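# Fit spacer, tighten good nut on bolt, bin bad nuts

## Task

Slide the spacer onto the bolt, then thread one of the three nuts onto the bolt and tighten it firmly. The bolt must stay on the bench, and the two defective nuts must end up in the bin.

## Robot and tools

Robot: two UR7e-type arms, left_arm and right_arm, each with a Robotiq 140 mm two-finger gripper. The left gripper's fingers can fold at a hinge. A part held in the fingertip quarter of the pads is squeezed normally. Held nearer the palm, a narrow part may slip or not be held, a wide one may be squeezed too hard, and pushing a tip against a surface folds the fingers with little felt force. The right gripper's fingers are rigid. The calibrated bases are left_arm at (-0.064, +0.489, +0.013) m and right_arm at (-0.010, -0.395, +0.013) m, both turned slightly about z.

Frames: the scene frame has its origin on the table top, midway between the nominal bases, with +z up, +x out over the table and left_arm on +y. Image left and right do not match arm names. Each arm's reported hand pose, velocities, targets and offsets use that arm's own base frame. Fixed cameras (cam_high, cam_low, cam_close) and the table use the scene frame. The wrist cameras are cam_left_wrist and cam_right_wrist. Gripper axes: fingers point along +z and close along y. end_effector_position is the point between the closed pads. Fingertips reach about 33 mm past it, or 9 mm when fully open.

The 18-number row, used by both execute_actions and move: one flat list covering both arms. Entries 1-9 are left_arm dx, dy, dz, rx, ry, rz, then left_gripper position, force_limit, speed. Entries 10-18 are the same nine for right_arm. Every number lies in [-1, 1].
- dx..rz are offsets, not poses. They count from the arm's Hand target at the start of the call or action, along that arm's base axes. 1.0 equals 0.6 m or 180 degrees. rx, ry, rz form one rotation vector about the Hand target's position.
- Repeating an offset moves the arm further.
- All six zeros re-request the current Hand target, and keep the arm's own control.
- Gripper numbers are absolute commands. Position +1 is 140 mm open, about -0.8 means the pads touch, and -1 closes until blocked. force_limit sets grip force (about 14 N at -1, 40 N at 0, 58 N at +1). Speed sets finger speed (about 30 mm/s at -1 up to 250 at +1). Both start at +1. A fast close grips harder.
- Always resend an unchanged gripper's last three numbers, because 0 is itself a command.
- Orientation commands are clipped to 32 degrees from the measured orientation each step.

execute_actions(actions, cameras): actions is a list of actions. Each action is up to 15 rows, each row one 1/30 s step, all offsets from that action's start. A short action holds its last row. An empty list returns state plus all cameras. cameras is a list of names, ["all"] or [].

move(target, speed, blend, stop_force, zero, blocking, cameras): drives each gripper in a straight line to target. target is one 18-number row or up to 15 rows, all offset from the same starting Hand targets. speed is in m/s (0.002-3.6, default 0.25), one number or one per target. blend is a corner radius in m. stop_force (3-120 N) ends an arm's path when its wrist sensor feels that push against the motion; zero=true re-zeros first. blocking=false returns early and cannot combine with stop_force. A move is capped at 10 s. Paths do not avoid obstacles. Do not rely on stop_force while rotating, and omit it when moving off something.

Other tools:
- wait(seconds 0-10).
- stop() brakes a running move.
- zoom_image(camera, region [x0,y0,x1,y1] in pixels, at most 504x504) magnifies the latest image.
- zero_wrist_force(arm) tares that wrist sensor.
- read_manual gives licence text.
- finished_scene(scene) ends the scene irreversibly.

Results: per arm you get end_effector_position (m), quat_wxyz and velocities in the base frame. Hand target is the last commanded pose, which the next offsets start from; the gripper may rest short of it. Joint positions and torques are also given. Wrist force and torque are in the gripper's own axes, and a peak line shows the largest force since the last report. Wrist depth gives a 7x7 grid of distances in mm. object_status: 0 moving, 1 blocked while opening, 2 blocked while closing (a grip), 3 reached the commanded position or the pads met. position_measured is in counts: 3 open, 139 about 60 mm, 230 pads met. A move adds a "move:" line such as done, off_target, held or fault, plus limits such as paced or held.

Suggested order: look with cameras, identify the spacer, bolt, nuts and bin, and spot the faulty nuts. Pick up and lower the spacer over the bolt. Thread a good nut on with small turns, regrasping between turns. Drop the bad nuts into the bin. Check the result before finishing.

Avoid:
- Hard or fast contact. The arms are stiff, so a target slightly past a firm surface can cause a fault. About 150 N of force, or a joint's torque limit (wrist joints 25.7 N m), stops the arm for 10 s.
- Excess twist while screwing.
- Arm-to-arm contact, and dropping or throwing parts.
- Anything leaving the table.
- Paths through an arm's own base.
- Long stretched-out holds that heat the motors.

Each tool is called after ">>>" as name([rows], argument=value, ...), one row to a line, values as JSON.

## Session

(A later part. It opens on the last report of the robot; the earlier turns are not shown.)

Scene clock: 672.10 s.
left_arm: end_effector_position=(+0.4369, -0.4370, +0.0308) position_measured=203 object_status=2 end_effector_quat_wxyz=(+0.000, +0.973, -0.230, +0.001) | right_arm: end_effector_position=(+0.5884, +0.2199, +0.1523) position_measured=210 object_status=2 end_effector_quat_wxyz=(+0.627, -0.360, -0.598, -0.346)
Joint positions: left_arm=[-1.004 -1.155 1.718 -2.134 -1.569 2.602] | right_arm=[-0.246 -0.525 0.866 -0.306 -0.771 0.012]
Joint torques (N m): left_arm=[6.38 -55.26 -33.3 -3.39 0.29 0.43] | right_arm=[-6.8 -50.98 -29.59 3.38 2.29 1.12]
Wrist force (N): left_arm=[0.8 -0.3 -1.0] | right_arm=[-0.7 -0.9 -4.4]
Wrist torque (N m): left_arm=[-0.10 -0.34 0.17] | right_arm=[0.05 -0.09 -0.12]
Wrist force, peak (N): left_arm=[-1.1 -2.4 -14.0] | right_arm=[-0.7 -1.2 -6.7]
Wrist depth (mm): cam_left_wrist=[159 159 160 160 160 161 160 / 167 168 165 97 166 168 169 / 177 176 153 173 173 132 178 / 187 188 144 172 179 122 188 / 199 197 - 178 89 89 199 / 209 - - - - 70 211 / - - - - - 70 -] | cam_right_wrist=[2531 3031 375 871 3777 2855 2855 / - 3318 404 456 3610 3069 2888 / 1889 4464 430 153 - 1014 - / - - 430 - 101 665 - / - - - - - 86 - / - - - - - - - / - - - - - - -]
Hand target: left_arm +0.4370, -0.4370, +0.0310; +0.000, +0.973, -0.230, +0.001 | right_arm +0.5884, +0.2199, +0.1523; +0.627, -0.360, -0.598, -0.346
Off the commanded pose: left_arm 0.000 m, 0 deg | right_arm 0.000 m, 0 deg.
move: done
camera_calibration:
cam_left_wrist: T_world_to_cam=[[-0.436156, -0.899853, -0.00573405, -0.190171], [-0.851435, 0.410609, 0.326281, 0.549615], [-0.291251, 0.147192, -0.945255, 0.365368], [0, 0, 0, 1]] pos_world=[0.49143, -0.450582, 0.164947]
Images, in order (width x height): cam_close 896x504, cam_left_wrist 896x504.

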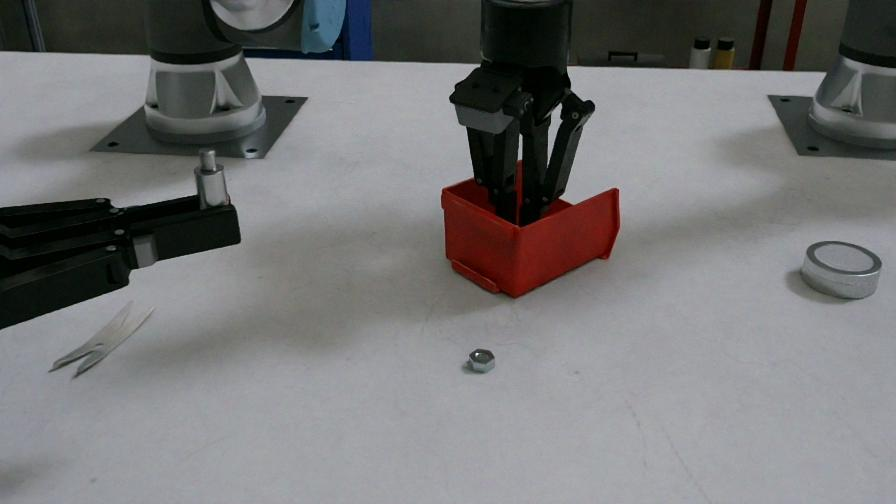

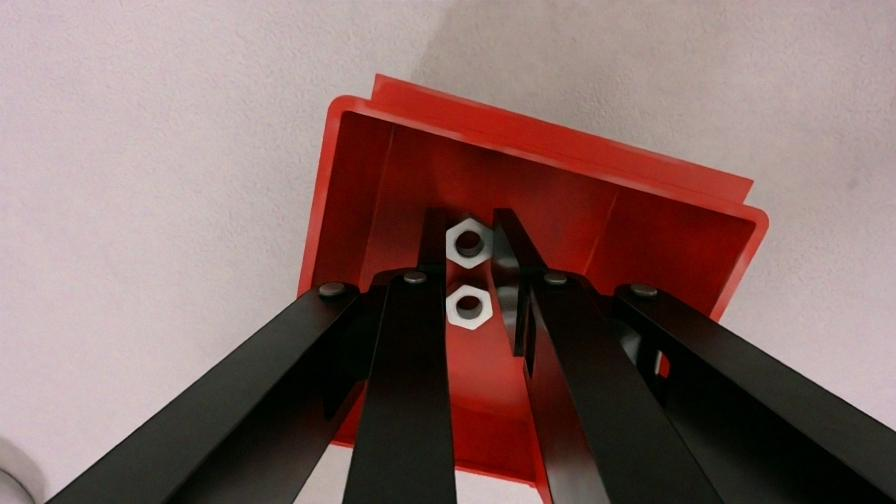

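>>> move([
  [0, 0, 0, 0, 0, 0, -0.4, -0.1, -1, 0, 0, 0, 0, 0, 0, -0.97, 1, -1],
  [0, 0, 0.3, 0, 0, 0, -0.4, -0.1, -1, 0, 0, 0, 0, 0, 0, -0.97, 1, -1],
  [0.0678, -0.0059, 0.3, 0, 0, 0.6589, -0.4, -0.1, -1, 0, 0, 0, 0, 0, 0, -0.97, 1, -1],
  [0.1355, -0.0118, 0.3, 0, 0, -0.6822, -0.4, -0.1, -1, 0, 0, 0, 0, 0, 0, -0.97, 1, -1],
  [0.2033, -0.0176, 0.25, 0, 0, -0.0233, -0.4, -0.1, -1, 0, 0, 0, 0, 0, 0, -0.97, 1, -1],
  [0.271, -0.0235, 0.1317, 0, 0, 0.635, -0.4, -0.1, -1, 0, 0, 0, 0, 0, 0, -0.97, 1, -1],
], speed=[0.05, 0.2, 0.9, 0.9, 0.9, 0.9], blend=[0, 0.02, 0.02, 0.02, 0.02, 0], cameras=["cam_left_wrist", "cam_right_wrist", "cam_close"])

>>> zoom_image(camera="cam_left_wrist", region=[420, 150, 510, 240])

Scene clock: 692.87 s.
left_arm: end_effector_position=(+0.5996, -0.4511, +0.1099) position_measured=179 object_status=3 end_effector_quat_wxyz=(-0.001, +0.721, +0.693, +0.000) | right_arm: end_effector_position=(+0.5884, +0.2199, +0.1523) position_measured=210 object_status=2 end_effector_quat_wxyz=(+0.627, -0.360, -0.598, -0.346)
Joint positions: left_arm=[-0.824 -0.926 1.134 -1.777 -1.57 -5.496] | right_arm=[-0.246 -0.525 0.866 -0.306 -0.771 0.012]
Joint torques (N m): left_arm=[-3.25 -66.6 -29.12 -1.95 0.29 -0.99] | right_arm=[-5.82 -48.45 -29.6 3.44 1.69 0.57]
Wrist force (N): left_arm=[0.5 -0.2 -1.3] | right_arm=[-0.8 -0.8 -4.2]
Wrist torque (N m): left_arm=[-0.11 -0.25 -0.02] | right_arm=[0.07 -0.08 -0.13]
Wrist force, peak (N): left_arm=[0.8 -0.3 -3.1] | right_arm=[-1.1 -0.9 -4.5]
Wrist depth (mm): cam_left_wrist=[210 231 232 233 232 230 233 / 186 233 242 245 245 246 244 / 252 236 255 254 257 258 258 / 237 260 270 269 266 272 272 / 219 - 88 284 89 90 289 / - - - 308 - 66 - / - - - 330 - - -] | cam_right_wrist=[- 3069 - 316 290 2790 2584 / 2958 4233 3230 338 301 2923 2822 / 2612 - 1002 151 - - - / - - - - 103 - - / - - - - - 86 - / - - - - - - - / - - - - - - -]
Hand target: left_arm +0.5996, -0.4511, +0.1100; -0.001, +0.721, +0.693, +0.000 | right_arm +0.5884, +0.2199, +0.1523; +0.627, -0.360, -0.598, -0.346
Off the commanded pose: left_arm 0.000 m, 0 deg | right_arm 0.000 m, 0 deg.
move: done
camera_calibration:
cam_left_wrist: T_world_to_cam=[[0.999611, -0.0273262, -0.00553843, -0.598873], [-0.0240316, -0.945129, 0.325812, -0.439412], [-0.0141377, -0.325552, -0.945418, 0.110109], [0, 0, 0, 1]] pos_world=[0.589637, -0.395819, 0.243948]
cam_right_wrist: T_world_to_cam=[[0.852848, 0.518065, -0.0652569, -0.597696], [0.118314, -0.313453, -0.942204, 0.143494], [-0.508578, 0.795836, -0.328622, 0.316754], [0, 0, 0, 1]] pos_world=[0.653861, 0.10254, 0.200289]
Images, in order (width x height): cam_close 896x504, cam_left_wrist 896x504, cam_right_wrist 896x504.

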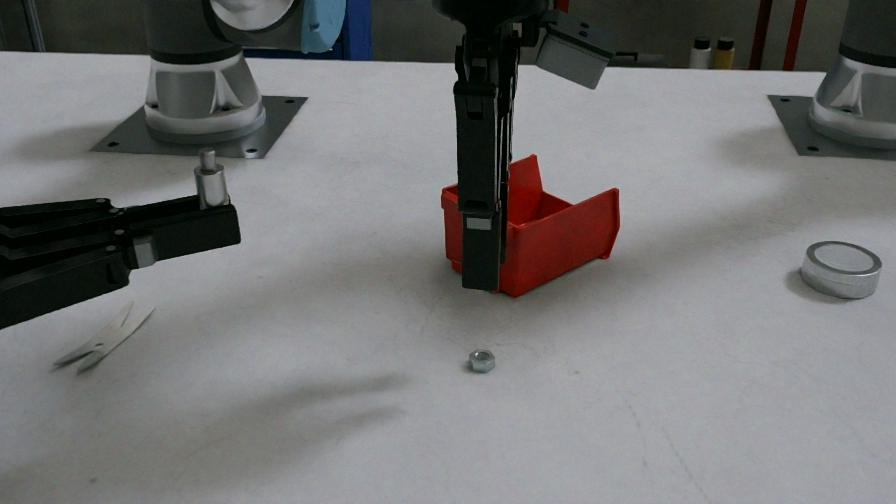

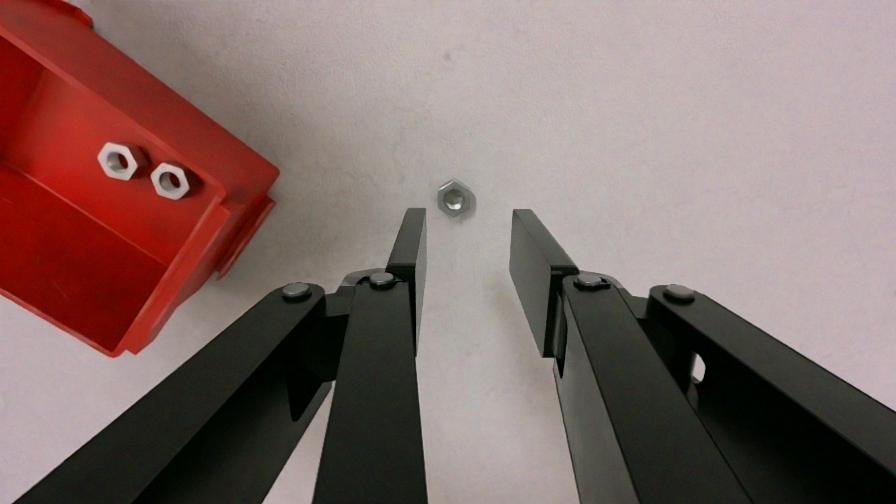

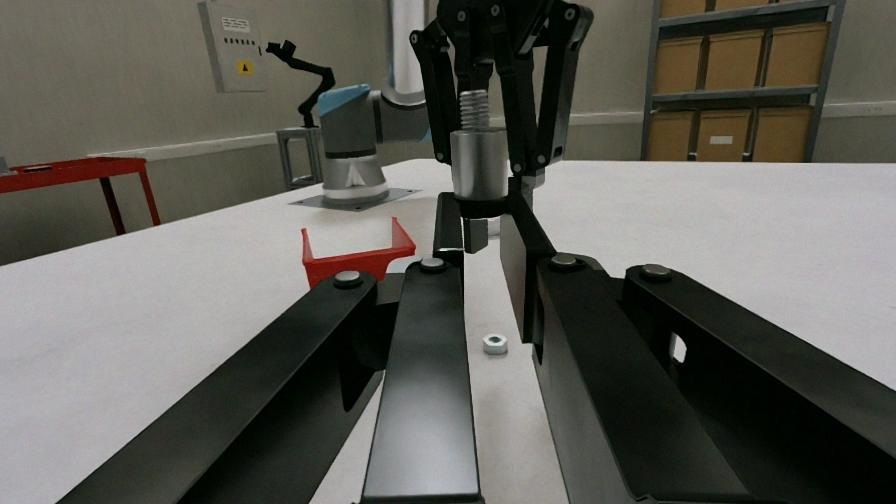

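Scaled by 5.600 from the camera's 896x504 image, which has a finer 1280x720 frame.

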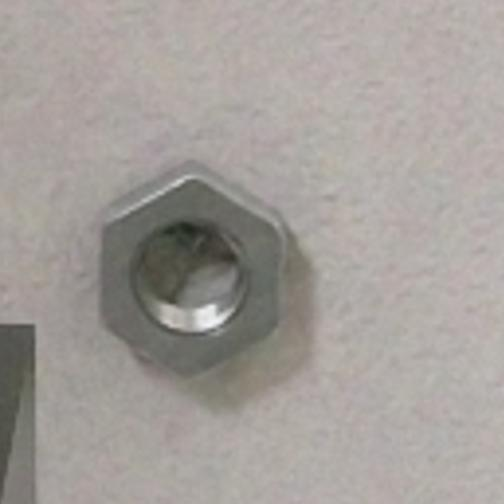

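>>> move([
  [-0.009, 0, -0.143, 0, 0, 0, -0.4, -0.1, -1, 0, 0, 0, 0, 0, 0, -0.97, 1, -1],
  [-0.009, 0, -0.143, 0, 0, 0, -1, -0.1, -1, 0, 0, 0, 0, 0, 0, -0.97, 1, -1],
], speed=0.12, cameras=["cam_left_wrist", "cam_right_wrist", "cam_close"])

>>> zoom_image(camera="cam_left_wrist", region=[435, 200, 505, 275])

>>> zoom_image(camera="cam_right_wrist", region=[380, 0, 580, 220])

>>> zoom_image(camera="cam_close", region=[160, 130, 260, 230])

Scene clock: 698.53 s.
left_arm: end_effector_position=(+0.5942, -0.4512, +0.0242) position_measured=203 object_status=0 end_effector_quat_wxyz=(-0.001, +0.721, +0.693, +0.000) | right_arm: end_effector_position=(+0.5884, +0.2199, +0.1523) position_measured=210 object_status=2 end_effector_quat_wxyz=(+0.627, -0.360, -0.598, -0.346)
Joint positions: left_arm=[-0.829 -0.872 1.271 -1.968 -1.57 -5.501] | right_arm=[-0.246 -0.525 0.866 -0.306 -0.771 0.012]
Joint torques (N m): left_arm=[7.09 -66.56 -34.01 -3.59 1.14 0.55] | right_arm=[-7.64 -49.03 -30.19 3.32 1.23 0.14]
Wrist force (N): left_arm=[0.7 -0.6 -2.6] | right_arm=[-0.9 -1.1 -4.2]
Wrist torque (N m): left_arm=[-0.12 -0.28 0.17] | right_arm=[0.01 -0.04 -0.12]
Wrist force, peak (N): left_arm=[0.5 -0.1 -3.4] | right_arm=[-0.8 -1.0 -4.5]
Wrist depth (mm): cam_left_wrist=[154 153 154 154 154 154 154 / 160 161 161 161 161 162 162 / 126 167 169 171 171 171 171 / 112 174 180 170 179 179 181 / 146 189 88 187 89 89 192 / - - - 202 - 70 202 / - - - - - 70 -] | cam_right_wrist=[- 3610 - 285 302 3273 2557 / - - 970 283 3610 2790 2728 / 2361 4632 1049 151 313 - - / - - - 129 102 - - / - - - - - 86 - / - - - - - - - / - - - - - - -]
Hand target: left_arm +0.5942, -0.4511, +0.0242; -0.001, +0.721, +0.693, +0.000 | right_arm +0.5884, +0.2199, +0.1523; +0.627, -0.360, -0.598, -0.346
Off the commanded pose: left_arm 0.000 m, 0 deg | right_arm 0.000 m, 0 deg.
move: done
camera_calibration:
cam_left_wrist: T_world_to_cam=[[0.999614, -0.0272342, -0.00556742, -0.59381], [-0.0239335, -0.94509, 0.325932, -0.411683], [-0.0141382, -0.325673, -0.945377, 0.0289544], [0, 0, 0, 1]] pos_world=[0.584137, -0.39582, 0.158247]
cam_right_wrist: T_world_to_cam=[[0.852848, 0.518065, -0.0652569, -0.597696], [0.118314, -0.313453, -0.942204, 0.143494], [-0.508578, 0.795836, -0.328622, 0.316754], [0, 0, 0, 1]] pos_world=[0.653861, 0.10254, 0.200289]
Images, in order (width x height): cam_close 896x504, cam_left_wrist 896x504, cam_right_wrist 896x504.

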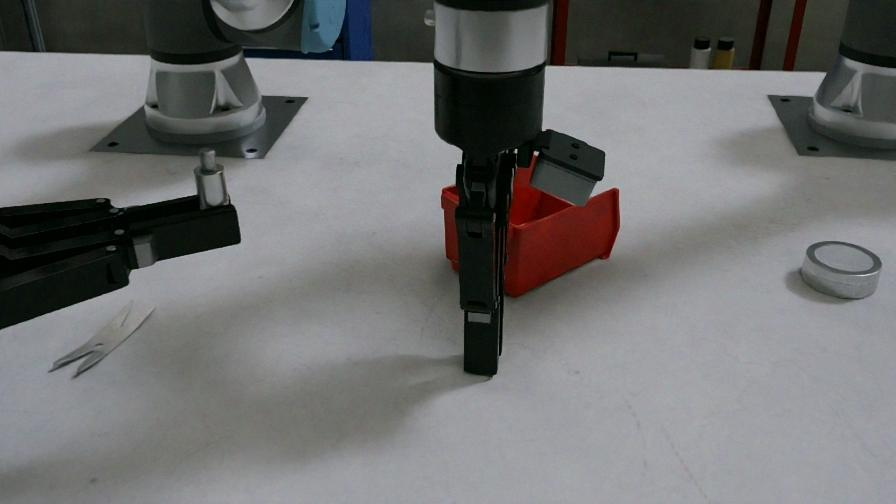

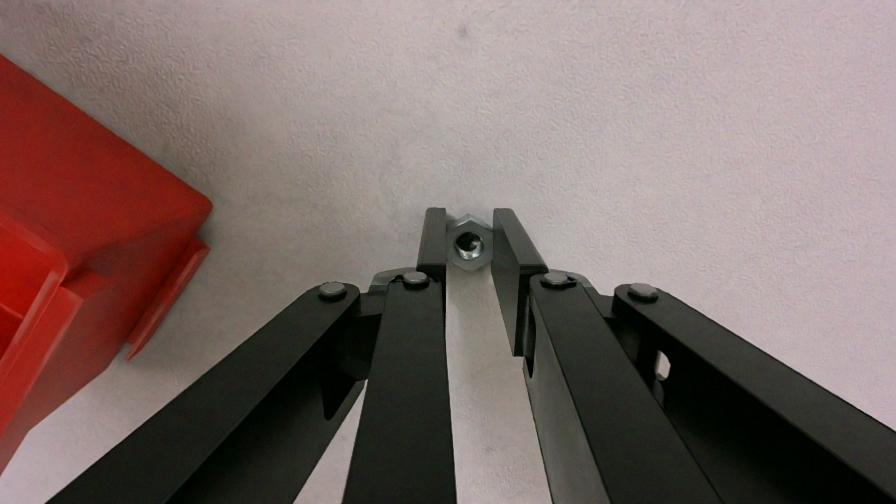

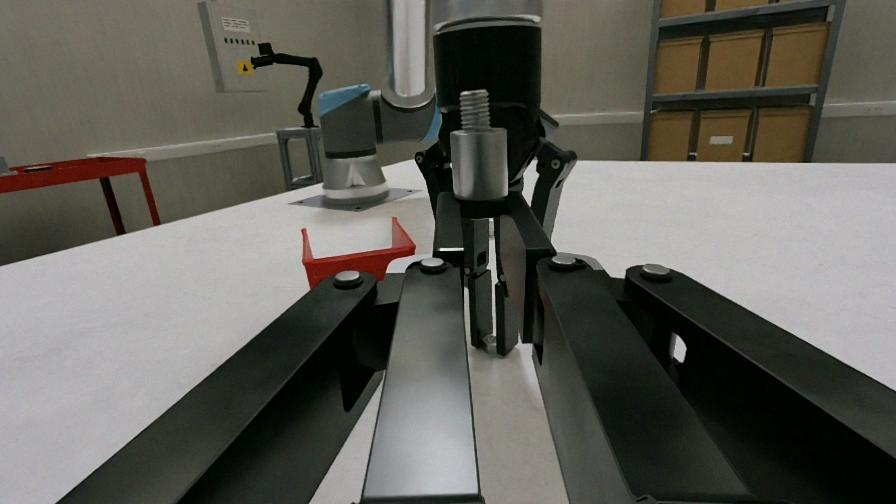

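Scaled by 6.720 from the camera's 896x504 image, which has a finer 1280x720 frame.

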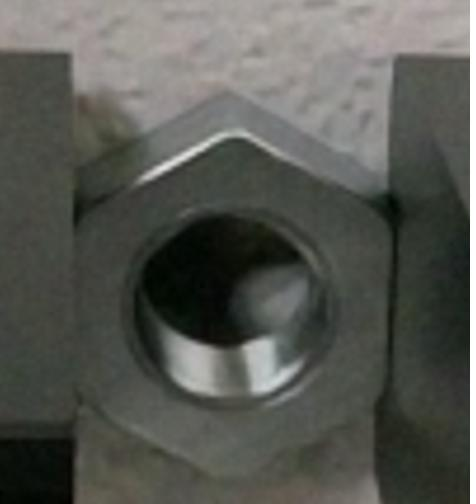

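Scaled by 2.291 from the camera's 896x504 image, which has a finer 1280x720 frame.

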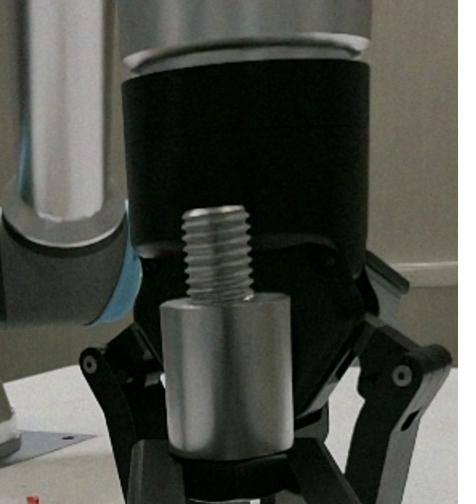

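Scaled by 5.040 from the camera's 896x504 image, which has a finer 1280x720 frame.

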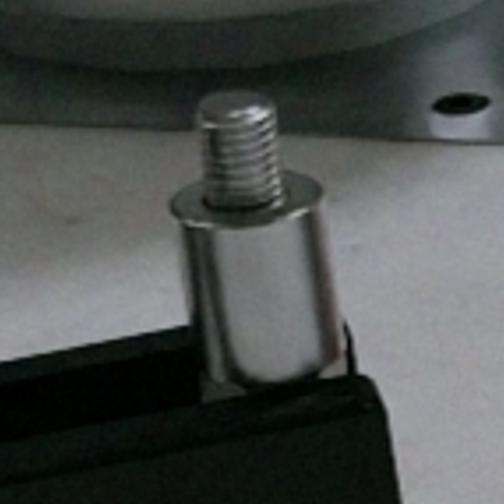

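>>> zoom_image(camera="cam_left_wrist", region=[450, 225, 490, 265])

Scaled by 12.600 from the camera's 896x504 image, which has a finer 1280x720 frame.

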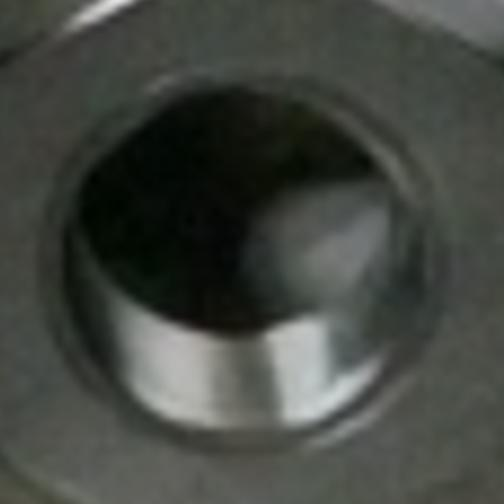

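>>> move([
  [0, 0, 0.4597, 0, 0, 0, -1, -0.1, -1, 0, 0, 0, 0, 0, 0, -0.97, 1, -1],
  [-0.0178, -0.0292, 0.4597, 0, 0, 0, -1, -0.1, -1, -0.15, 0.26, 0, 0, 0, 0, -0.97, 1, -1],
  [-0.0178, -0.0292, 0.3663, 0, 0, 0, -1, -0.1, -1, -0.15, 0.26, 0, 0, 0, 0, -0.97, 1, -1],
], speed=[0.25, 0.2, 0.1], cameras=["cam_left_wrist", "cam_right_wrist", "cam_close"])

>>> zoom_image(camera="cam_left_wrist", region=[445, 220, 495, 265])

>>> zoom_image(camera="cam_close", region=[440, 80, 510, 150])

>>> zoom_image(camera="cam_right_wrist", region=[420, 20, 520, 110])

Scene clock: 711.53 s.
left_arm: end_effector_position=(+0.5835, -0.4686, +0.2441) position_measured=203 object_status=2 end_effector_quat_wxyz=(-0.001, +0.721, +0.693, +0.000) | right_arm: end_effector_position=(+0.4984, +0.3759, +0.1523) position_measured=210 object_status=2 end_effector_quat_wxyz=(+0.627, -0.360, -0.598, -0.346)
Joint positions: left_arm=[-0.856 -0.948 0.827 -1.448 -1.57 -5.528] | right_arm=[-0.041 -0.728 1.266 -0.492 -0.566 -0.002]
Joint torques (N m): left_arm=[-2.08 -45.15 -32.67 -1.95 0.74 -1.05] | right_arm=[8.81 -39.59 -17.63 3.28 1.18 0.95]
Wrist force (N): left_arm=[0.5 -0.3 -0.8] | right_arm=[-0.7 -1.1 -4.3]
Wrist torque (N m): left_arm=[-0.14 -0.25 0.18] | right_arm=[0.03 -0.08 -0.11]
Wrist force, peak (N): left_arm=[0.8 -0.7 -3.7] | right_arm=[-0.9 -1.0 -7.1]
Wrist depth (mm): cam_left_wrist=[359 347 356 351 364 355 358 / 375 366 369 376 373 377 376 / 392 366 384 388 388 387 396 / 415 418 417 166 410 419 417 / 437 - 88 95 89 89 447 / - - - - - 70 - / - - - - - 70 -] | cam_right_wrist=[- 3188 4092 135 2994 2698 2407 / - 2888 784 789 - 2790 2480 / 2116 2994 818 151 - 2480 2728 / - - - - 110 576 516 / 479 - - - - 88 461 / - - - - - - - / - - - - - - -]
Hand target: left_arm +0.5835, -0.4687, +0.2440; -0.001, +0.721, +0.693, +0.000 | right_arm +0.4984, +0.3759, +0.1523; +0.627, -0.360, -0.598, -0.346
Off the commanded pose: left_arm 0.000 m, 0 deg | right_arm 0.000 m, 0 deg.
move: done
camera_calibration:
cam_left_wrist: T_world_to_cam=[[0.999615, -0.0272011, -0.00547055, -0.582389], [-0.0239324, -0.94506, 0.326019, -0.500204], [-0.0140381, -0.325763, -0.945347, 0.230981], [0, 0, 0, 1]] pos_world=[0.573437, -0.41332, 0.378247]
cam_right_wrist: T_world_to_cam=[[0.852838, 0.518092, -0.0651759, -0.601775], [0.118388, -0.313409, -0.94221, 0.202989], [-0.508578, 0.795836, -0.328623, 0.146831], [0, 0, 0, 1]] pos_world=[0.563861, 0.25854, 0.200289]
Images, in order (width x height): cam_close 896x504, cam_left_wrist 896x504, cam_right_wrist 896x504.

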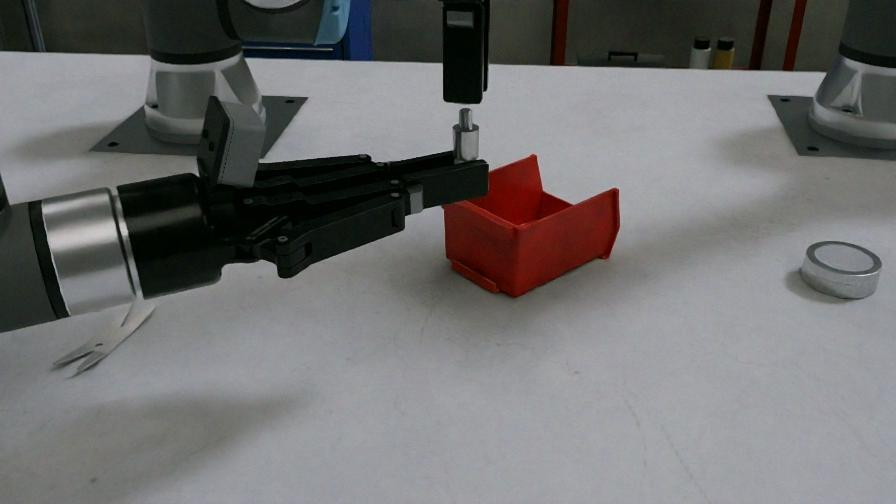

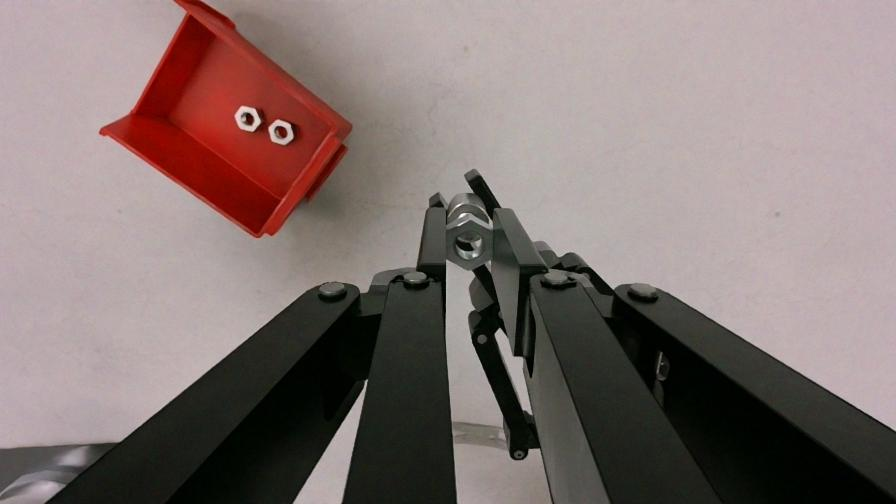

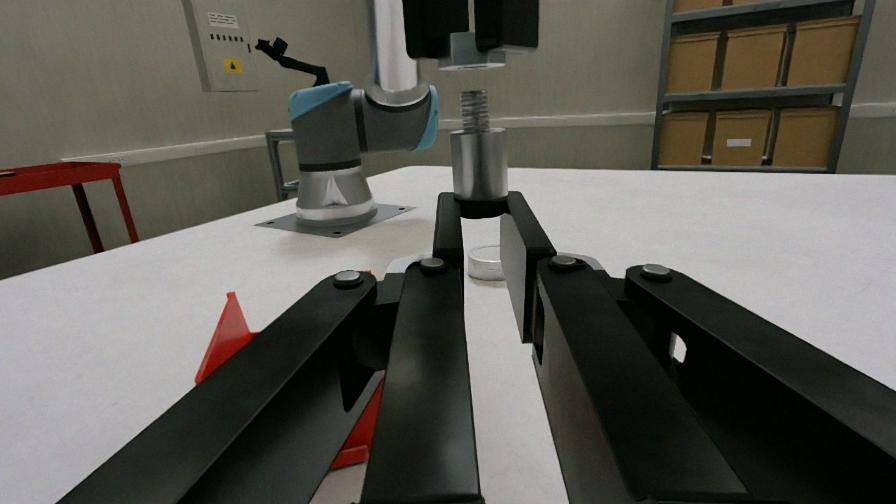

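Scaled by 10.080 from the camera's 896x504 image, which has a finer 1280x720 frame.

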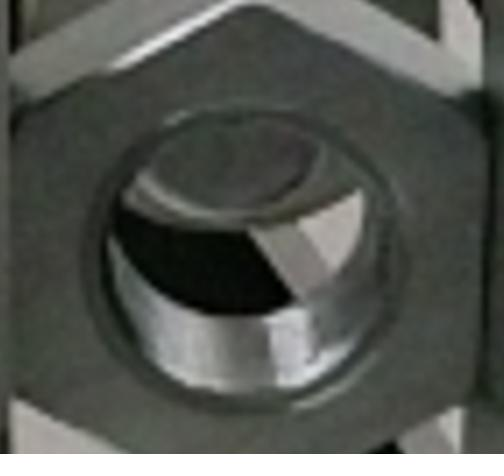

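Scaled by 7.200 from the camera's 896x504 image, which has a finer 1280x720 frame.

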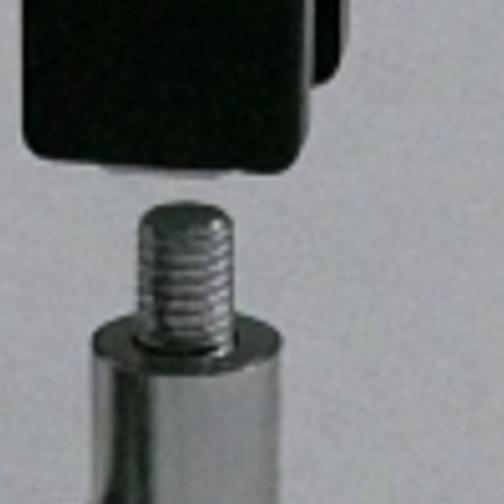

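Scaled by 5.040 from the camera's 896x504 image, which has a finer 1280x720 frame.

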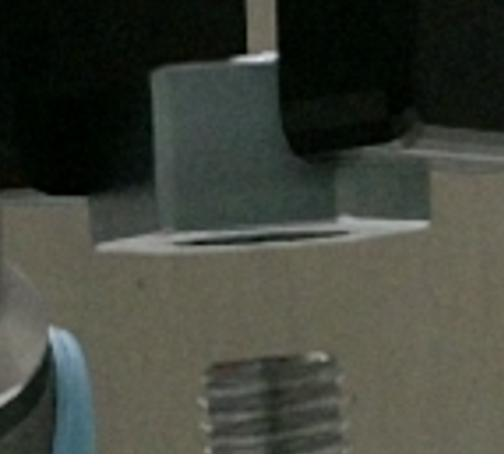

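>>> move(target=[0.0008, 0, 0, 0, 0, 0, -1, -0.1, -1, 0, 0, 0, 0, 0, 0, -0.97, 1, -1], speed=0.05)

>>> move(target=[0, 0, -0.04, 0, 0, 0, -1, -0.1, -1, 0, 0, 0, 0, 0, 0, -0.97, 1, -1], speed=0.01, stop_force=3, cameras=["cam_left_wrist", "cam_right_wrist"])

>>> zoom_image(camera="cam_right_wrist", region=[420, 20, 520, 130])

>>> zoom_image(camera="cam_left_wrist", region=[445, 220, 495, 265])

Scene clock: 716.03 s.
left_arm: end_effector_position=(+0.5840, -0.4687, +0.2440) position_measured=203 object_status=2 end_effector_quat_wxyz=(-0.001, +0.721, +0.693, +0.000) | right_arm: end_effector_position=(+0.4984, +0.3759, +0.1523) position_measured=210 object_status=2 end_effector_quat_wxyz=(+0.627, -0.360, -0.598, -0.346)
Joint positions: left_arm=[-0.856 -0.947 0.825 -1.447 -1.57 -5.528] | right_arm=[-0.041 -0.728 1.266 -0.492 -0.566 -0.002]
Joint torques (N m): left_arm=[8.22 -41.98 -35.35 -1.48 0.61 1.29] | right_arm=[7.07 -41.36 -7.94 3.2 2.25 0.76]
Wrist force (N): left_arm=[0.5 -0.5 -0.9] | right_arm=[-0.8 -1.1 -4.5]
Wrist torque (N m): left_arm=[-0.17 -0.25 0.15] | right_arm=[0.04 -0.06 -0.11]
Wrist force, peak (N): left_arm=[0.8 -0.2 -0.9] | right_arm=[-0.8 -1.1 -4.5]
Wrist depth (mm): cam_left_wrist=[355 351 355 355 356 358 358 / 372 364 370 375 372 374 374 / 410 360 386 382 398 396 405 / 417 414 408 145 412 420 420 / 442 - 88 95 89 89 444 / 466 - - - - 70 467 / - - - - - 70 -] | cam_right_wrist=[- 2822 - 135 - 2612 2994 / - - 792 792 - 2759 2584 / 2063 - 841 151 - 4632 - / - - - - 101 - - / - - - - - 86 - / - - - - - - - / - - - - - - -]
Hand target: left_arm +0.5840, -0.4687, +0.2440; -0.001, +0.721, +0.693, +0.000 | right_arm +0.4984, +0.3759, +0.1523; +0.627, -0.360, -0.598, -0.346
Off the commanded pose: left_arm 0.000 m, 0 deg | right_arm 0.000 m, 0 deg.
move: done

Scene clock: 717.93 s.
left_arm: end_effector_position=(+0.5840, -0.4687, +0.2370) position_measured=203 object_status=2 end_effector_quat_wxyz=(-0.001, +0.721, +0.693, +0.000) | right_arm: end_effector_position=(+0.4984, +0.3759, +0.1523) position_measured=210 object_status=2 end_effector_quat_wxyz=(+0.627, -0.360, -0.598, -0.346)
Joint positions: left_arm=[-0.855 -0.949 0.847 -1.466 -1.57 -5.528] | right_arm=[-0.041 -0.728 1.266 -0.492 -0.566 -0.002]
Joint torques (N m): left_arm=[6.31 -39.69 -35.4 -3.13 0.44 1.38] | right_arm=[7.79 -55.22 -12.34 3.31 2.24 0.66]
Wrist force (N): left_arm=[0.3 -0.6 -1.8] | right_arm=[-1.8 -0.7 -4.5]
Wrist torque (N m): left_arm=[-0.14 -0.22 0.15] | right_arm=[0.06 -0.07 -0.10]
Wrist force, peak (N): left_arm=[0.7 -0.3 -6.3] | right_arm=[-7.5 -1.0 -4.6]
Wrist depth (mm): cam_left_wrist=[348 344 352 349 350 350 343 / 377 357 364 368 378 365 362 / 384 346 382 379 385 387 385 / 420 425 405 167 403 409 407 / 435 429 88 95 89 81 - / 458 - - - - 70 - / - - - - - 70 -] | cam_right_wrist=[- 3108 - 136 - 2505 2698 / - - 805 784 4384 2640 2361 / 2063 - 838 150 - 1111 749 / - - - - 102 - - / - - - - - 86 - / - - - - - - - / - - - - - - -]
Hand target: left_arm +0.5840, -0.4687, +0.2370; -0.001, +0.721, +0.693, +0.000 (not the last commanded pose) | right_arm +0.4984, +0.3759, +0.1523; +0.627, -0.360, -0.598, -0.346
Off the commanded pose: left_arm 0.017 m, 0 deg | right_arm 0.000 m, 0 deg.
move: contact (left_arm)
camera_calibration:
cam_left_wrist: T_world_to_cam=[[0.999614, -0.0272342, -0.00556742, -0.582908], [-0.0239335, -0.94509, 0.325932, -0.497919], [-0.0141382, -0.325673, -0.945377, 0.224255], [0, 0, 0, 1]] pos_world=[0.573937, -0.41342, 0.371047]
cam_right_wrist: T_world_to_cam=[[0.852848, 0.518065, -0.0652569, -0.601758], [0.118314, -0.313453, -0.942204, 0.203041], [-0.508578, 0.795836, -0.328622, 0.146831], [0, 0, 0, 1]] pos_world=[0.563861, 0.25854, 0.200289]
Images, in order (width x height): cam_left_wrist 896x504, cam_right_wrist 896x504.

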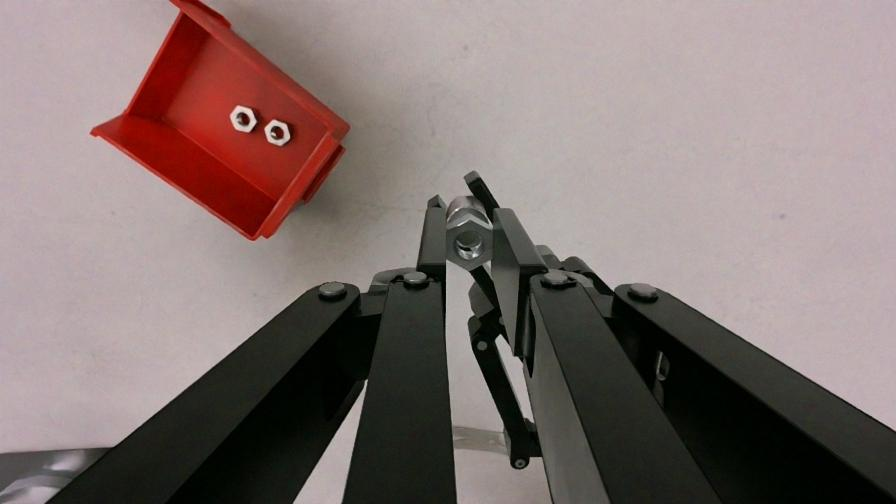

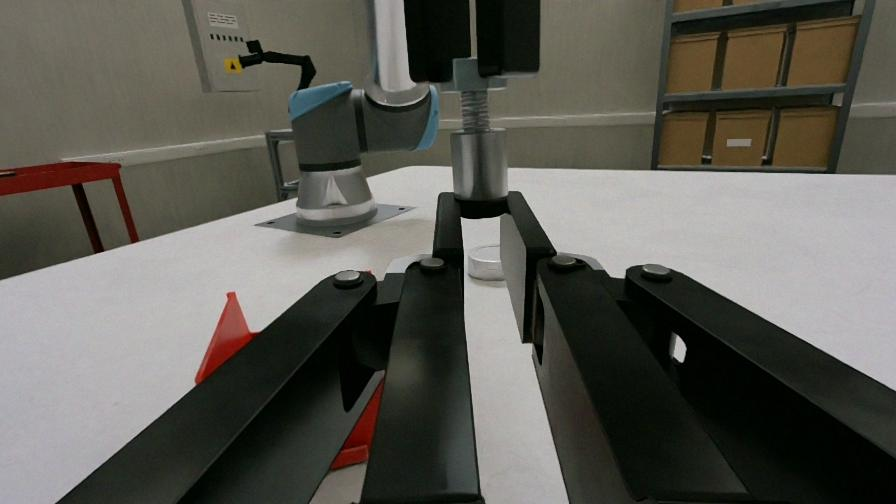

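Scaled by 4.582 from the camera's 896x504 image, which has a finer 1280x720 frame.

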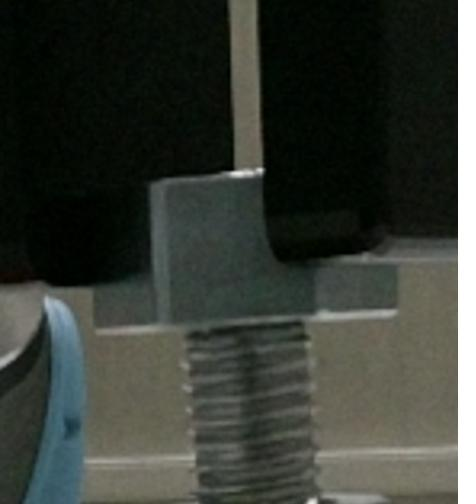

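Scaled by 10.080 from the camera's 896x504 image, which has a finer 1280x720 frame.

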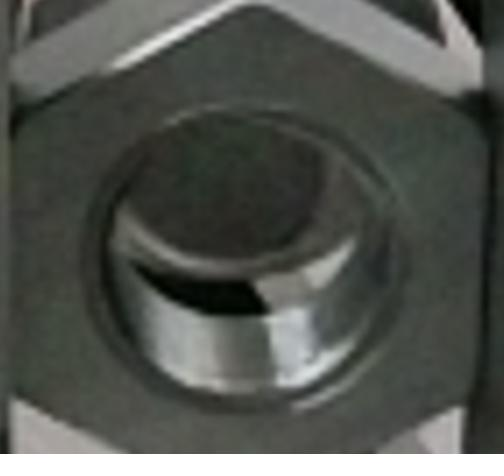

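>>> move([
  [0, 0, -0.0009, 0, 0, -0.6111, -1, -0.1, -1, 0, 0, 0, 0, 0, 0, -0.97, 1, -1],
  [0, 0, -0.0018, 0, 0, 0.7778, -1, -0.1, -1, 0, 0, 0, 0, 0, 0, -0.97, 1, -1],
], speed=0.5, blend=[0.001, 0], cameras=["cam_left_wrist", "cam_right_wrist"])

>>> zoom_image(camera="cam_right_wrist", region=[420, 20, 520, 130])

>>> zoom_image(camera="cam_left_wrist", region=[445, 220, 495, 265])

Scene clock: 726.10 s.
left_arm: end_effector_position=(+0.5840, -0.4687, +0.2359) position_measured=203 object_status=2 end_effector_quat_wxyz=(-0.001, -0.404, +0.915, -0.001) | right_arm: end_effector_position=(+0.4984, +0.3759, +0.1523) position_measured=210 object_status=2 end_effector_quat_wxyz=(+0.627, -0.360, -0.598, -0.346)
Joint positions: left_arm=[-0.855 -0.952 0.854 -1.474 -1.572 -1.687] | right_arm=[-0.041 -0.728 1.266 -0.492 -0.566 -0.002]
Joint torques (N m): left_arm=[2.72 -30.25 -25.67 0.08 -0.89 0.77] | right_arm=[8.3 -55.95 -28.22 3.05 -0.71 -0.02]
Wrist force (N): left_arm=[-1.2 -0.7 -15.8] | right_arm=[-18.2 -1.9 -4.8]
Wrist torque (N m): left_arm=[-0.13 -0.28 0.19] | right_arm=[0.12 -0.03 -0.19]
Wrist force, peak (N): left_arm=[-1.6 0.7 -15.9] | right_arm=[-18.2 -1.1 -6.8]
Wrist depth (mm): cam_left_wrist=[192 191 347 352 347 340 345 / 184 200 203 360 357 356 363 / 391 213 214 216 392 384 390 / 402 408 409 168 402 412 410 / - - 93 95 89 89 425 / - - - - - 70 - / - - - - - 70 -] | cam_right_wrist=[2923 3108 3458 125 - 2557 2640 / - 3031 787 762 - 2822 2640 / 1980 4814 835 150 - 2173 - / - - - - 101 602 - / - - - - - 86 - / - - - - - - - / - - - - - - -]
Hand target: left_arm +0.5840, -0.4687, +0.2359; -0.001, -0.404, +0.915, -0.001 | right_arm +0.4984, +0.3759, +0.1523; +0.627, -0.360, -0.598, -0.346
Off the commanded pose: left_arm 0.000 m, 0 deg | right_arm 0.000 m, 0 deg.
move: done
camera_calibration:
cam_left_wrist: T_world_to_cam=[[-0.748459, 0.663157, -0.00563035, 0.761517], [0.625605, 0.708843, 0.32582, -0.101678], [0.220061, 0.240341, -0.945415, 0.351731], [0, 0, 0, 1]] pos_world=[0.556172, -0.517466, 0.369948]
cam_right_wrist: T_world_to_cam=[[0.852848, 0.518065, -0.0652569, -0.601758], [0.118314, -0.313453, -0.942204, 0.203041], [-0.508578, 0.795836, -0.328622, 0.146831], [0, 0, 0, 1]] pos_world=[0.563861, 0.25854, 0.200289]
Images, in order (width x height): cam_left_wrist 896x504, cam_right_wrist 896x504.

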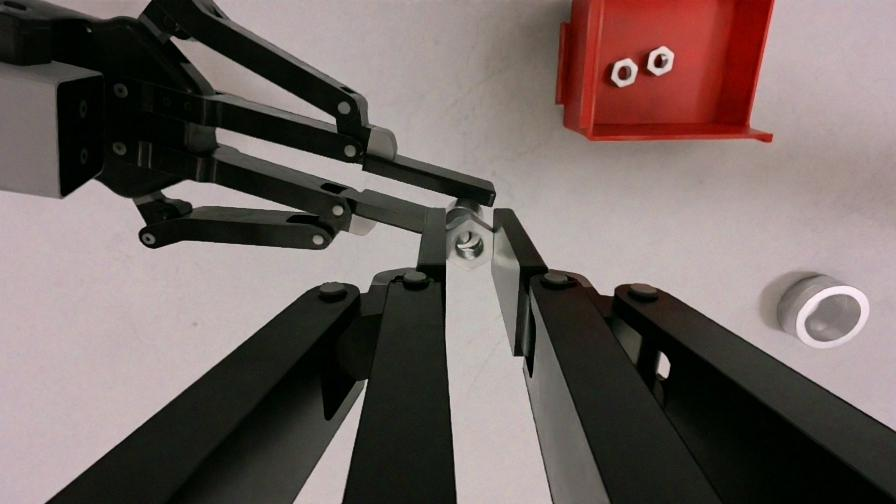

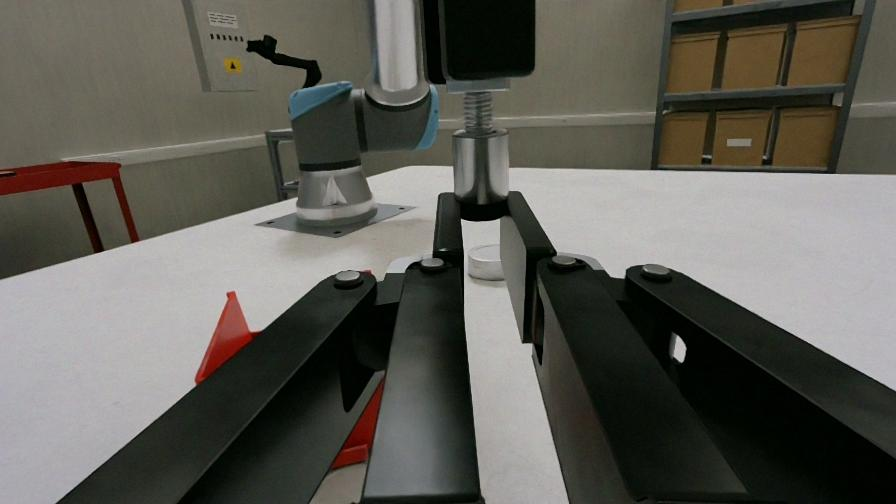

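Scaled by 4.582 from the camera's 896x504 image, which has a finer 1280x720 frame.

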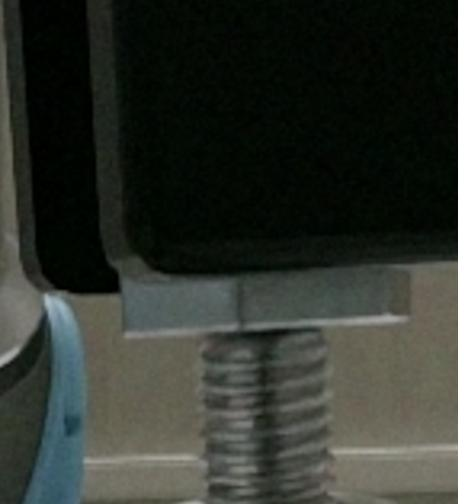

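Scaled by 10.080 from the camera's 896x504 image, which has a finer 1280x720 frame.

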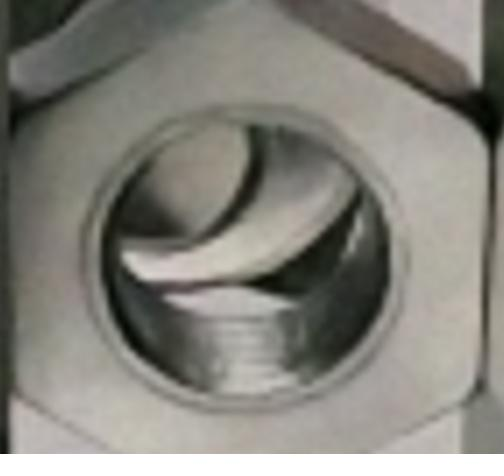

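>>> move([
  [0, 0, 0.0013, 0, 0, 0, -1, -0.1, -1, 0, 0, 0, 0, 0, 0, -0.97, 1, -1],
  [0, 0, 0.0013, 0, 0, -0.6111, -1, -0.1, -1, 0, 0, 0, 0, 0, 0, -0.97, 1, -1],
], speed=[0.02, 0.5])

>>> move(target=[0, 0, 0, 0, 0, -0.6111, -1, -0.1, -1, 0, 0, 0, 0, 0, 0, -0.97, 1, -1], speed=0.5, cameras=["cam_left_wrist", "cam_right_wrist"])

>>> zoom_image(camera="cam_right_wrist", region=[420, 20, 520, 130])

>>> zoom_image(camera="cam_left_wrist", region=[445, 220, 495, 265])

Scene clock: 740.53 s.
left_arm: end_effector_position=(+0.5839, -0.4687, +0.2367) position_measured=203 object_status=2 end_effector_quat_wxyz=(-0.001, +0.517, +0.856, +0.000) | right_arm: end_effector_position=(+0.4984, +0.3759, +0.1523) position_measured=210 object_status=2 end_effector_quat_wxyz=(+0.627, -0.360, -0.598, -0.346)
Joint positions: left_arm=[-0.855 -0.949 0.847 -1.467 -1.571 0.232] | right_arm=[-0.041 -0.728 1.266 -0.492 -0.566 -0.002]
Joint torques (N m): left_arm=[5.83 -40.1 -32.78 -1.5 -1.51 0.82] | right_arm=[6.57 -54.8 -28.48 3.01 -1.78 -0.86]
Wrist force (N): left_arm=[1.8 0.9 -2.7] | right_arm=[-3.4 -3.4 -3.8]
Wrist torque (N m): left_arm=[-0.14 -0.29 0.17] | right_arm=[-0.19 0.10 -0.16]
Wrist force, peak (N): left_arm=[-1.5 -0.7 -15.9] | right_arm=[-18.5 -2.0 -4.9]
Wrist depth (mm): cam_left_wrist=[348 338 344 348 347 349 350 / 362 367 362 367 368 366 370 / 388 384 396 382 386 389 379 / 407 405 399 168 399 411 408 / 423 - 93 95 89 86 429 / - - - - - 70 459 / - - - - - 70 -] | cam_right_wrist=[- 3410 3363 154 3230 2640 2407 / - - 789 - 3458 2822 2728 / 2192 3108 829 150 5580 2822 - / - - - - 100 589 - / - - - - - 86 - / - - - - - - - / - - - - - - -]
Hand target: left_arm +0.5840, -0.4687, +0.2367; -0.001, +0.517, +0.856, +0.000 | right_arm +0.4984, +0.3759, +0.1523; +0.627, -0.360, -0.598, -0.346
Off the commanded pose: left_arm 0.000 m, 0 deg | right_arm 0.000 m, 0 deg.
move: done

Scene clock: 743.03 s.
left_arm: end_effector_position=(+0.5839, -0.4687, +0.2367) position_measured=203 object_status=2 end_effector_quat_wxyz=(+0.000, +0.998, +0.067, +0.001) | right_arm: end_effector_position=(+0.4984, +0.3759, +0.1523) position_measured=210 object_status=2 end_effector_quat_wxyz=(+0.627, -0.360, -0.598, -0.346)
Joint positions: left_arm=[-0.856 -0.952 0.851 -1.471 -1.569 2.151] | right_arm=[-0.041 -0.728 1.266 -0.492 -0.566 -0.002]
Joint torques (N m): left_arm=[5.88 -44.25 -33.62 -3.09 -0.79 0.83] | right_arm=[7.19 -54.19 -27.15 2.92 -0.06 -0.97]
Wrist force (N): left_arm=[0.8 -3.8 -1.5] | right_arm=[-1.8 -3.8 -5.7]
Wrist torque (N m): left_arm=[-0.04 -0.24 0.17] | right_arm=[-0.16 0.15 -0.19]
Wrist force, peak (N): left_arm=[5.0 -4.6 -2.2] | right_arm=[-2.9 -6.9 -6.0]
Wrist depth (mm): cam_left_wrist=[354 344 350 350 346 191 184 / 358 374 364 369 203 199 199 / 409 407 390 229 214 214 384 / 402 407 414 166 399 - 426 / 435 429 86 140 89 84 441 / 458 - - - - 70 468 / - - - - - 70 -] | cam_right_wrist=[2612 2888 - 126 3897 2640 2640 / 2480 - 800 142 3610 2888 2669 / 2728 3230 838 150 955 2698 - / 2455 737 - - 129 - - / - - - - - 86 - / - - - - - - - / - - - - - - -]
Hand target: left_arm +0.5840, -0.4687, +0.2367; +0.000, +0.998, +0.067, +0.001 | right_arm +0.4984, +0.3759, +0.1523; +0.627, -0.360, -0.598, -0.346
Off the commanded pose: left_arm 0.000 m, 0 deg | right_arm 0.000 m, 0 deg.
move: done
camera_calibration:
cam_left_wrist: T_world_to_cam=[[0.147094, -0.989108, -0.00541689, -0.535895], [-0.934845, -0.140809, 0.325942, 0.411008], [-0.323155, -0.0428801, -0.945374, 0.537052], [0, 0, 0, 1]] pos_world=[0.636606, -0.449156, 0.370847]
cam_right_wrist: T_world_to_cam=[[0.852848, 0.518065, -0.0652569, -0.601758], [0.118314, -0.313453, -0.942204, 0.203041], [-0.508578, 0.795836, -0.328622, 0.146831], [0, 0, 0, 1]] pos_world=[0.563861, 0.25854, 0.200289]
Images, in order (width x height): cam_left_wrist 896x504, cam_right_wrist 896x504.

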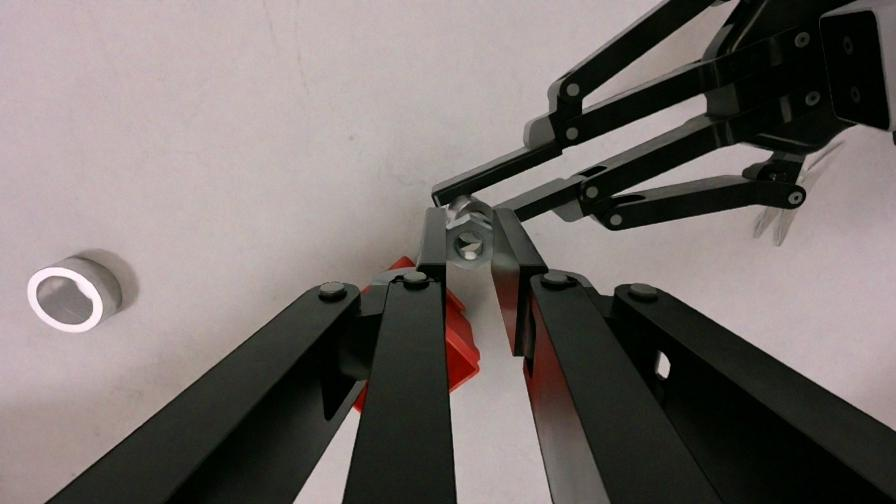

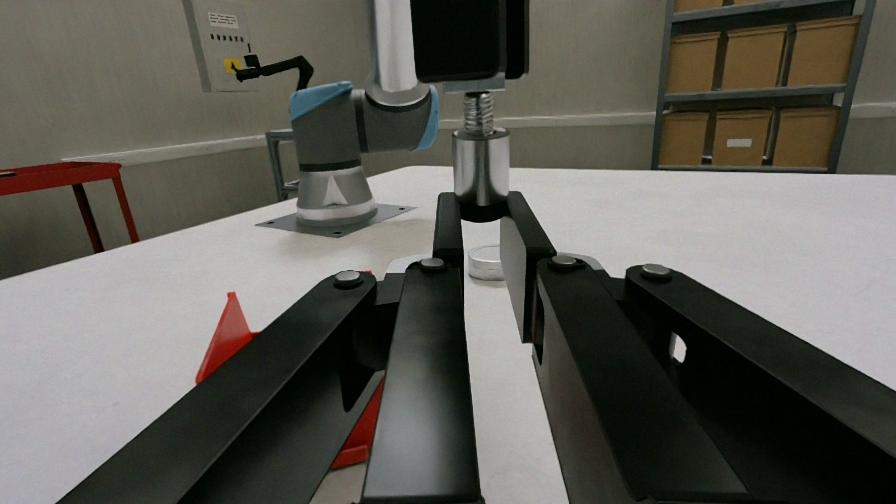

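Scaled by 4.582 from the camera's 896x504 image, which has a finer 1280x720 frame.

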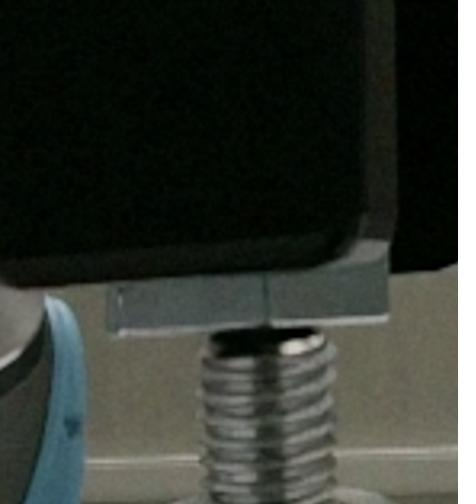

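Scaled by 10.080 from the camera's 896x504 image, which has a finer 1280x720 frame.

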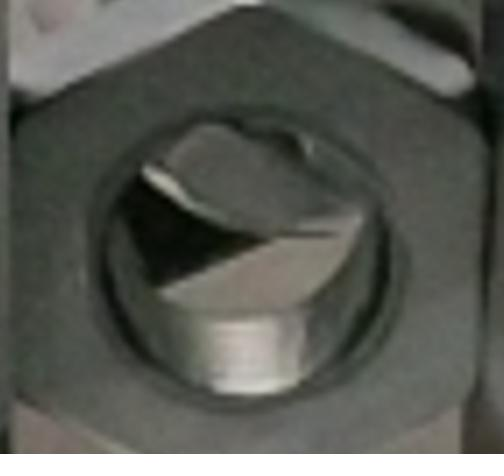

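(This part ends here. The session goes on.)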